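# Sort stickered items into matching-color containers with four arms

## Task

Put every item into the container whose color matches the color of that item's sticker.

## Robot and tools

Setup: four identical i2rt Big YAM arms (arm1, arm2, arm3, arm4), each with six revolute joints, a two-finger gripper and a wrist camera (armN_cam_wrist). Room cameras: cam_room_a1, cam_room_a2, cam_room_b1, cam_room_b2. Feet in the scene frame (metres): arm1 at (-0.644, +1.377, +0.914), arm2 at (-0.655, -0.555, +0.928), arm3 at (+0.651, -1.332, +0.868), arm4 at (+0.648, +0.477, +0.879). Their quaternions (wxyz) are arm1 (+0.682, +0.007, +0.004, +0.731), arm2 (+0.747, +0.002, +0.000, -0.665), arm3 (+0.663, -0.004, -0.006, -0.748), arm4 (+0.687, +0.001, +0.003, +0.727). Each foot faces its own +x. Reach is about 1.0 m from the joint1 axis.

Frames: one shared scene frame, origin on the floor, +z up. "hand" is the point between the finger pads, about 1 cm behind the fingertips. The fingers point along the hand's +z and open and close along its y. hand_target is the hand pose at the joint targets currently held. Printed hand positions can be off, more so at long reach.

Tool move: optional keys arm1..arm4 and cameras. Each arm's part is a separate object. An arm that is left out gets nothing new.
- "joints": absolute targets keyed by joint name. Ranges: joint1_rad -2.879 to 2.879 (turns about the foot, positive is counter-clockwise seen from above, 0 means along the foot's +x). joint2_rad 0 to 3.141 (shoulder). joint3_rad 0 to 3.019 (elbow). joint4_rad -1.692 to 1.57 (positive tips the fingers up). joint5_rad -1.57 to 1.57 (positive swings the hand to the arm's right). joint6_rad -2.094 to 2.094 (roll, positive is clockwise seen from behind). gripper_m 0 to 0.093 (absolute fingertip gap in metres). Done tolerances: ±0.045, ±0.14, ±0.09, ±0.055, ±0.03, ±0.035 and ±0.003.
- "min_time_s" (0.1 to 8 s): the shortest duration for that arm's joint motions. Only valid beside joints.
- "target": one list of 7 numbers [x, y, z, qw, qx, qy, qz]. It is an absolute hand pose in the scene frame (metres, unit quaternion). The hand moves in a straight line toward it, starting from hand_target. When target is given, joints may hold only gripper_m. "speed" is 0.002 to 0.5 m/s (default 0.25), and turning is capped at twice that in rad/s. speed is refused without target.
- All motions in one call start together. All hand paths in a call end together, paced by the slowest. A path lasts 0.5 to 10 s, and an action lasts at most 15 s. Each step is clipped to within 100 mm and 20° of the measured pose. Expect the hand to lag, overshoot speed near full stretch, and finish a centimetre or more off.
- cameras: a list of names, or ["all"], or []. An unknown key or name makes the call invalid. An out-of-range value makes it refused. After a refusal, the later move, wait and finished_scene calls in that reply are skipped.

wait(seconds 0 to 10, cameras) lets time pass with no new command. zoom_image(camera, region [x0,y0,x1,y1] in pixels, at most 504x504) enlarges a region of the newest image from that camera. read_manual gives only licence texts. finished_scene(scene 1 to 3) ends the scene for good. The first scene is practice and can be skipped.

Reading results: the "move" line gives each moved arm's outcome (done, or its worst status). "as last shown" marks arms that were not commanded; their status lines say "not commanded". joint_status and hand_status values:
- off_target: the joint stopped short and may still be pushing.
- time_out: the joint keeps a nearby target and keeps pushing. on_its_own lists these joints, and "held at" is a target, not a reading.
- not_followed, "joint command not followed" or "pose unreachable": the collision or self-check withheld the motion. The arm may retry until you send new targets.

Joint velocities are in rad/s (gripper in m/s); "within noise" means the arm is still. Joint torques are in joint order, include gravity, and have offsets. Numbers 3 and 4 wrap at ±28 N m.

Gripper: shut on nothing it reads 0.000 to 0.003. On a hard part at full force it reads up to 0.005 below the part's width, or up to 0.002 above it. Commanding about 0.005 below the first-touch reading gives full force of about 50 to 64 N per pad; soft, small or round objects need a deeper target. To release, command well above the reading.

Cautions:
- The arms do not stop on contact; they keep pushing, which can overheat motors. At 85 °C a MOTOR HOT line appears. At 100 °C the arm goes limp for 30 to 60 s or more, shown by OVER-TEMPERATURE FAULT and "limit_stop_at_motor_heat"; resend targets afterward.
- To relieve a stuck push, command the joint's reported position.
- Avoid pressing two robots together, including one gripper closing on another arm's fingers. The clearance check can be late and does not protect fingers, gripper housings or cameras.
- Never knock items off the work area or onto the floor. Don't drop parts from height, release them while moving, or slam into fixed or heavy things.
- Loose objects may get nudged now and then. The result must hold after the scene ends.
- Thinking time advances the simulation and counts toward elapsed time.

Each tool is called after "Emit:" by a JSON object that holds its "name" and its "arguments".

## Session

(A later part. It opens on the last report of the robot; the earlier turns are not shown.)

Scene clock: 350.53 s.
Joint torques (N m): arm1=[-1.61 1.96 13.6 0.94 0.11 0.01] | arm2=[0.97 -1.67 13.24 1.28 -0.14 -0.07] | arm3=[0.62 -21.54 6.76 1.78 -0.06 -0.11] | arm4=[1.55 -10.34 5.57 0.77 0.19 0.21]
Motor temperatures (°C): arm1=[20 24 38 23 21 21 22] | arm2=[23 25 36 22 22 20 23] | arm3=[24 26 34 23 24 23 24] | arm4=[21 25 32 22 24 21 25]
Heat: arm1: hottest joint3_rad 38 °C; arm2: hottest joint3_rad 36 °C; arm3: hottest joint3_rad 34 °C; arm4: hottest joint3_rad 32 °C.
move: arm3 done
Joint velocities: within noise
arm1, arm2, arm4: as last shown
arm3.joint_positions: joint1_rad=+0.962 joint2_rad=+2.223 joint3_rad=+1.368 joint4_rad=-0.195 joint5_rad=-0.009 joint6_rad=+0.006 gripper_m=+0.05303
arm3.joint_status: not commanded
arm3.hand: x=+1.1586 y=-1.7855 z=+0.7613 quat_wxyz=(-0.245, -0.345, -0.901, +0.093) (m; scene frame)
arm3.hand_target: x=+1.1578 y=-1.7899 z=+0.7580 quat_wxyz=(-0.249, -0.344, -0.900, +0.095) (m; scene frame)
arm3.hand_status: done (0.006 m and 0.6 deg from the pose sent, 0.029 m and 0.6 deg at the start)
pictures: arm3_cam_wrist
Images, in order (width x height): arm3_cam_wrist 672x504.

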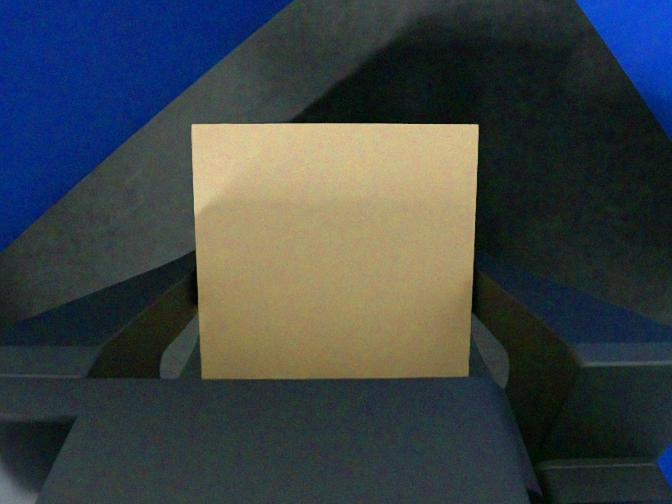

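Emit:
{"name": "move", "arguments": {"arm3": {"target": [1.158, -1.790, 0.744, 0.2496, 0.3437, 0.9002, -0.0953], "speed": 0.04}, "cameras": []}}

Emit:
{"name": "move", "arguments": {"arm3": {"target": [1.158, -1.790, 0.735, 0.2496, 0.3437, 0.9002, -0.0953], "speed": 0.04}, "cameras": ["cam_room_a1"]}}

Emit:
{"name": "zoom_image", "arguments": {"camera": "cam_room_a1", "region": [80, 270, 240, 390]}}

Scene clock: 355.70 s.
Joint torques (N m): arm1=[-1.38 1.49 13.72 0.83 0.08 0.05] | arm2=[0.97 -1.79 13.24 1.31 -0.13 -0.07] | arm3=[0.73 -20.54 6.97 1.68 -0.06 -0.1] | arm4=[1.32 -10.23 5.53 0.77 0.22 0.18]
Motor temperatures (°C): arm1=[20 24 38 23 21 21 22] | arm2=[23 25 36 22 22 20 23] | arm3=[24 26 34 23 24 23 24] | arm4=[21 24 32 22 24 21 25]
Heat: arm1: hottest joint3_rad 38 °C; arm2: hottest joint3_rad 36 °C; arm3: hottest joint3_rad 34 °C; arm4: hottest joint3_rad 32 °C.
move: arm3 off_target
Joint velocities: within noise
arm1, arm2, arm4: as last shown
arm3.joint_positions: joint1_rad=+0.962 joint2_rad=+2.236 joint3_rad=+1.368 joint4_rad=-0.168 joint5_rad=-0.009 joint6_rad=+0.006 gripper_m=+0.05303
arm3.joint_status: not commanded
arm3.hand: x=+1.1605 y=-1.7872 z=+0.7559 quat_wxyz=(-0.251, -0.344, -0.900, +0.095) (m; scene frame)
arm3.hand_target: x=+1.1577 y=-1.7898 z=+0.7441 quat_wxyz=(-0.250, -0.344, -0.900, +0.095) (m; scene frame)
arm3.hand_status: off_target (0.012 m and 0.2 deg from the pose sent, 0.018 m and 0.6 deg at the start)
pictures: none
No camera images: "cameras" was empty.

Scene clock: 356.67 s.
Joint torques (N m): arm1=[-1.85 1.73 13.79 0.81 0.07 0.07] | arm2=[1.03 -1.61 13.26 1.31 -0.14 -0.08] | arm3=[0.73 -19.25 7.02 1.77 -0.06 -0.1] | arm4=[1.49 -10.46 5.72 0.68 0.22 0.17]
Motor temperatures (°C): arm1=[20 24 38 23 21 21 22] | arm2=[23 25 36 22 22 20 23] | arm3=[24 26 34 23 24 23 24] | arm4=[21 24 32 22 24 21 25]
Heat: arm1: hottest joint3_rad 38 °C; arm2: hottest joint3_rad 36 °C; arm3: hottest joint3_rad 34 °C; arm4: hottest joint3_rad 32 °C.
move: arm3 off_target
Joint velocities: within noise
arm1, arm2, arm4: as last shown
arm3.joint_positions: joint1_rad=+0.962 joint2_rad=+2.239 joint3_rad=+1.368 joint4_rad=-0.154 joint5_rad=-0.009 joint6_rad=+0.006 gripper_m=+0.05303
arm3.joint_status: not commanded
arm3.hand: x=+1.1622 y=-1.7888 z=+0.7557 quat_wxyz=(-0.257, -0.343, -0.898, +0.097) (m; scene frame)
arm3.hand_target: x=+1.1573 y=-1.7894 z=+0.7355 quat_wxyz=(-0.250, -0.344, -0.900, +0.095) (m; scene frame)
arm3.hand_status: off_target (0.021 m and 0.9 deg from the pose sent, 0.021 m and 0.2 deg at the start)
pictures: cam_room_a1
Images, in order (width x height): cam_room_a1 672x504.

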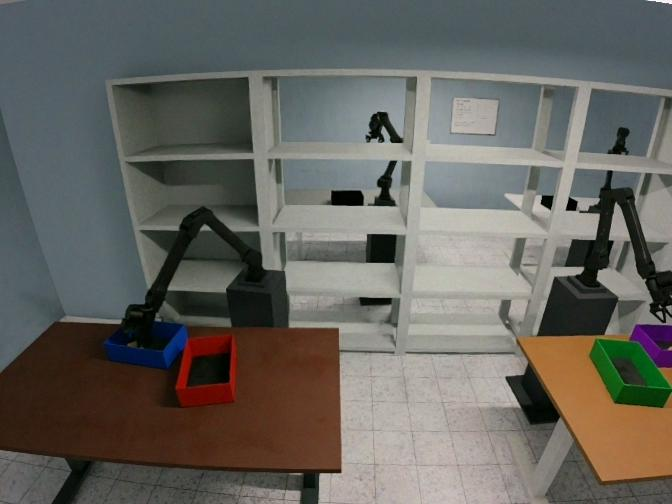

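Scaled by 3.150.

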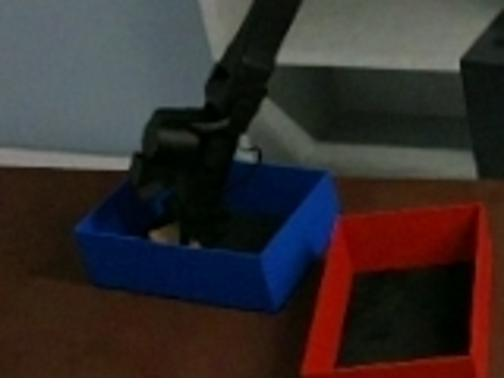

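Contact at 0.7557 (z no longer drops). Release and retreat.

Emit:
{"name": "move", "arguments": {"arm3": {"target": [1.158, -1.790, 0.748, 0.2496, 0.3437, 0.9002, -0.0953], "speed": 0.05}, "cameras": []}}

Emit:
{"name": "move", "arguments": {"arm3": {"joints": {"gripper_m": 0.093}}, "cameras": ["arm3_cam_wrist"]}}

Emit:
{"name": "move", "arguments": {"arm3": {"target": [1.11, -1.747, 0.90, 0.2496, 0.3437, 0.9002, -0.0953], "speed": 0.15}, "cameras": ["arm3_cam_wrist", "cam_room_a1"]}}

Scene clock: 363.40 s.
Joint torques (N m): arm1=[-1.96 0.85 13.72 1.07 0.13 0.06] | arm2=[1.08 -1.61 13.23 1.31 -0.14 -0.08] | arm3=[0.62 -21.6 6.91 0.79 -0.07 -0.12] | arm4=[0.91 -10.64 5.53 0.69 0.21 0.18]
Motor temperatures (°C): arm1=[20 24 39 23 21 21 22] | arm2=[23 25 36 22 22 20 23] | arm3=[24 26 33 23 24 23 24] | arm4=[21 24 32 22 24 21 25]
Heat: arm1: hottest joint3_rad 39 °C; arm2: hottest joint3_rad 36 °C; arm3: hottest joint3_rad 33 °C; arm4: hottest joint3_rad 32 °C.
move: arm3 done
Joint velocities: within noise
arm1.joint_positions: joint1_rad=-2.206 joint2_rad=+0.796 joint3_rad=+1.453 joint4_rad=-1.672 joint5_rad=-0.002 joint6_rad=+0.074 gripper_m=+0.09296
arm1.joint_status: not commanded
arm1.hand: x=-0.4348 y=+1.2477 z=+1.3816 quat_wxyz=(-0.259, -0.302, -0.915, +0.067) (m; scene frame)
arm1.hand_target: x=-0.4364 y=+1.2485 z=+1.4001 quat_wxyz=(-0.275, -0.302, -0.910, +0.072) (m; scene frame)
arm1.hand_status: not commanded
arm2, arm4: as last shown
arm3.joint_positions: joint1_rad=+0.962 joint2_rad=+2.239 joint3_rad=+1.368 joint4_rad=-0.154 joint5_rad=-0.009 joint6_rad=+0.006 gripper_m=+0.05303
arm3.joint_status: not commanded
arm3.hand: x=+1.1622 y=-1.7888 z=+0.7557 quat_wxyz=(-0.257, -0.343, -0.898, +0.097) (m; scene frame)
arm3.hand_target: x=+1.1579 y=-1.7899 z=+0.7481 quat_wxyz=(-0.250, -0.344, -0.900, +0.095) (m; scene frame)
arm3.hand_status: done (0.009 m and 0.9 deg from the pose sent, 0.009 m and 0.9 deg at the start)
pictures: none
No camera images: "cameras" was empty.

Scene clock: 363.97 s.
Joint torques (N m): arm1=[-1.38 1.96 13.59 0.91 0.12 0.05] | arm2=[1.03 -1.73 13.22 1.29 -0.14 -0.08] | arm3=[0.67 -21.36 6.8 0.84 -0.06 -0.11] | arm4=[0.97 -9.88 5.7 0.72 0.21 0.16]
Motor temperatures (°C): arm1=[20 24 39 23 21 21 22] | arm2=[23 25 36 22 22 20 23] | arm3=[24 26 33 23 24 23 24] | arm4=[21 24 32 22 24 21 25]
Heat: arm1: hottest joint3_rad 39 °C; arm2: hottest joint3_rad 36 °C; arm3: hottest joint3_rad 33 °C; arm4: hottest joint3_rad 32 °C.
move: arm3 done
Joint velocities: within noise
arm1, arm2, arm4: as last shown
arm3.joint_positions: joint1_rad=+0.962 joint2_rad=+2.239 joint3_rad=+1.368 joint4_rad=-0.154 joint5_rad=-0.009 joint6_rad=+0.006 gripper_m=+0.09297
arm3.joint_status: all done
arm3.hand: x=+1.1622 y=-1.7888 z=+0.7557 quat_wxyz=(-0.257, -0.343, -0.898, +0.097) (m; scene frame)
arm3.hand_target: x=+1.1578 y=-1.7900 z=+0.7481 quat_wxyz=(-0.250, -0.344, -0.900, +0.095) (m; scene frame)
arm3.hand_status: not commanded
pictures: arm3_cam_wrist
Images, in order (width x height): arm3_cam_wrist 672x504.

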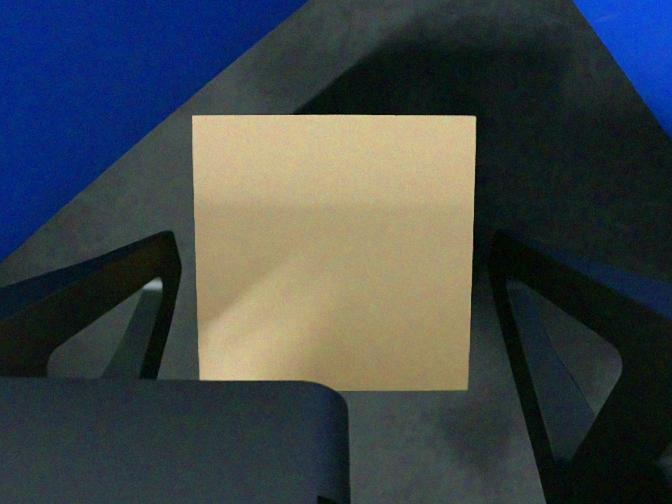

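Scene clock: 365.77 s.
Joint torques (N m): arm1=[-1.96 1.26 13.6 0.87 0.1 0.1] | arm2=[1.08 -1.55 13.23 1.32 -0.13 -0.07] | arm3=[0.5 -19.08 7.31 0.76 -0.08 -0.13] | arm4=[1.73 -10.11 5.61 0.68 0.19 0.14]
Motor temperatures (°C): arm1=[20 24 39 23 21 21 22] | arm2=[23 25 36 22 22 20 23] | arm3=[24 26 33 23 24 23 24] | arm4=[21 24 32 22 24 21 25]
Heat: arm1: hottest joint3_rad 39 °C; arm2: hottest joint3_rad 36 °C; arm3: hottest joint3_rad 33 °C; arm4: hottest joint3_rad 32 °C.
move: arm3 done
Joint velocities: within noise
arm1, arm2: as last shown
arm3.joint_positions: joint1_rad=+0.962 joint2_rad=+1.856 joint3_rad=+1.197 joint4_rad=-0.369 joint5_rad=-0.010 joint6_rad=+0.004 gripper_m=+0.09297
arm3.joint_status: not commanded
arm3.hand: x=+1.1166 y=-1.7459 z=+0.9020 quat_wxyz=(-0.255, -0.343, -0.899, +0.096) (m; scene frame)
arm3.hand_target: x=+1.1100 y=-1.7471 z=+0.9000 quat_wxyz=(-0.250, -0.344, -0.900, +0.095) (m; scene frame)
arm3.hand_status: done (0.007 m and 0.7 deg from the pose sent, 0.159 m and 0.9 deg at the start)
arm4.joint_positions: joint1_rad=-1.153 joint2_rad=+1.467 joint3_rad=+0.504 joint4_rad=+0.183 joint5_rad=+0.004 joint6_rad=-0.004 gripper_m=+0.08991
arm4.joint_status: not commanded
arm4.hand: x=+1.0441 y=+0.6797 z=+0.9027 quat_wxyz=(-0.373, +0.219, -0.898, -0.087) (m; scene frame)
arm4.hand_target: x=+1.0401 y=+0.6810 z=+0.9000 quat_wxyz=(-0.366, +0.216, -0.901, -0.088) (m; scene frame)
arm4.hand_status: not commanded
pictures: arm3_cam_wrist, cam_room_a1
Images, in order (width x height): arm3_cam_wrist 672x504, cam_room_a1 672x504.

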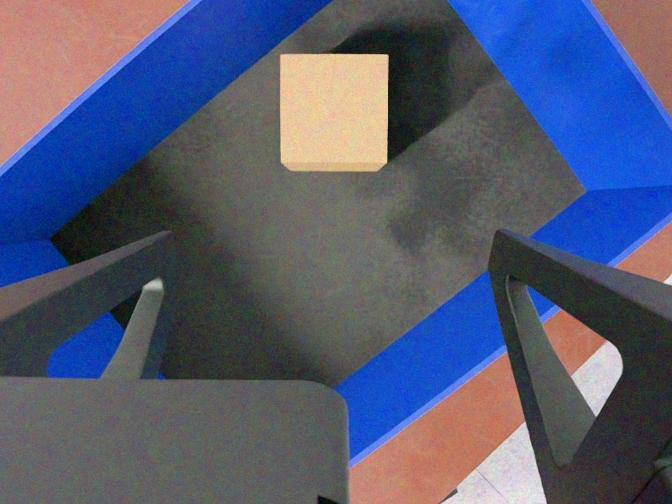

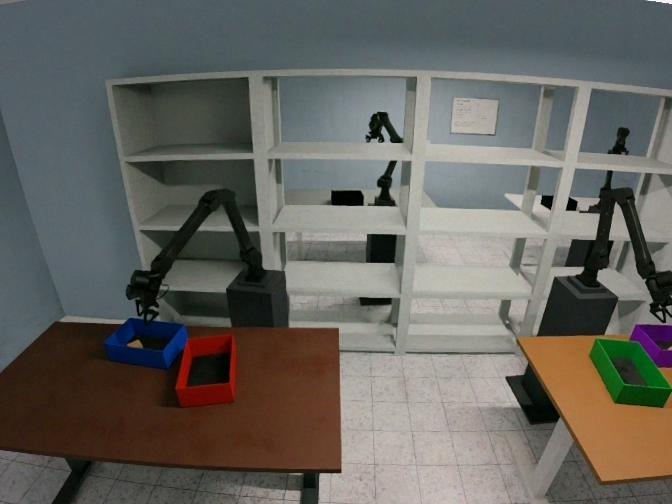

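Both items are in their containers.

Emit:
{"name": "finished_scene", "arguments": {"scene": 3}}

The scene is finished: the task was done.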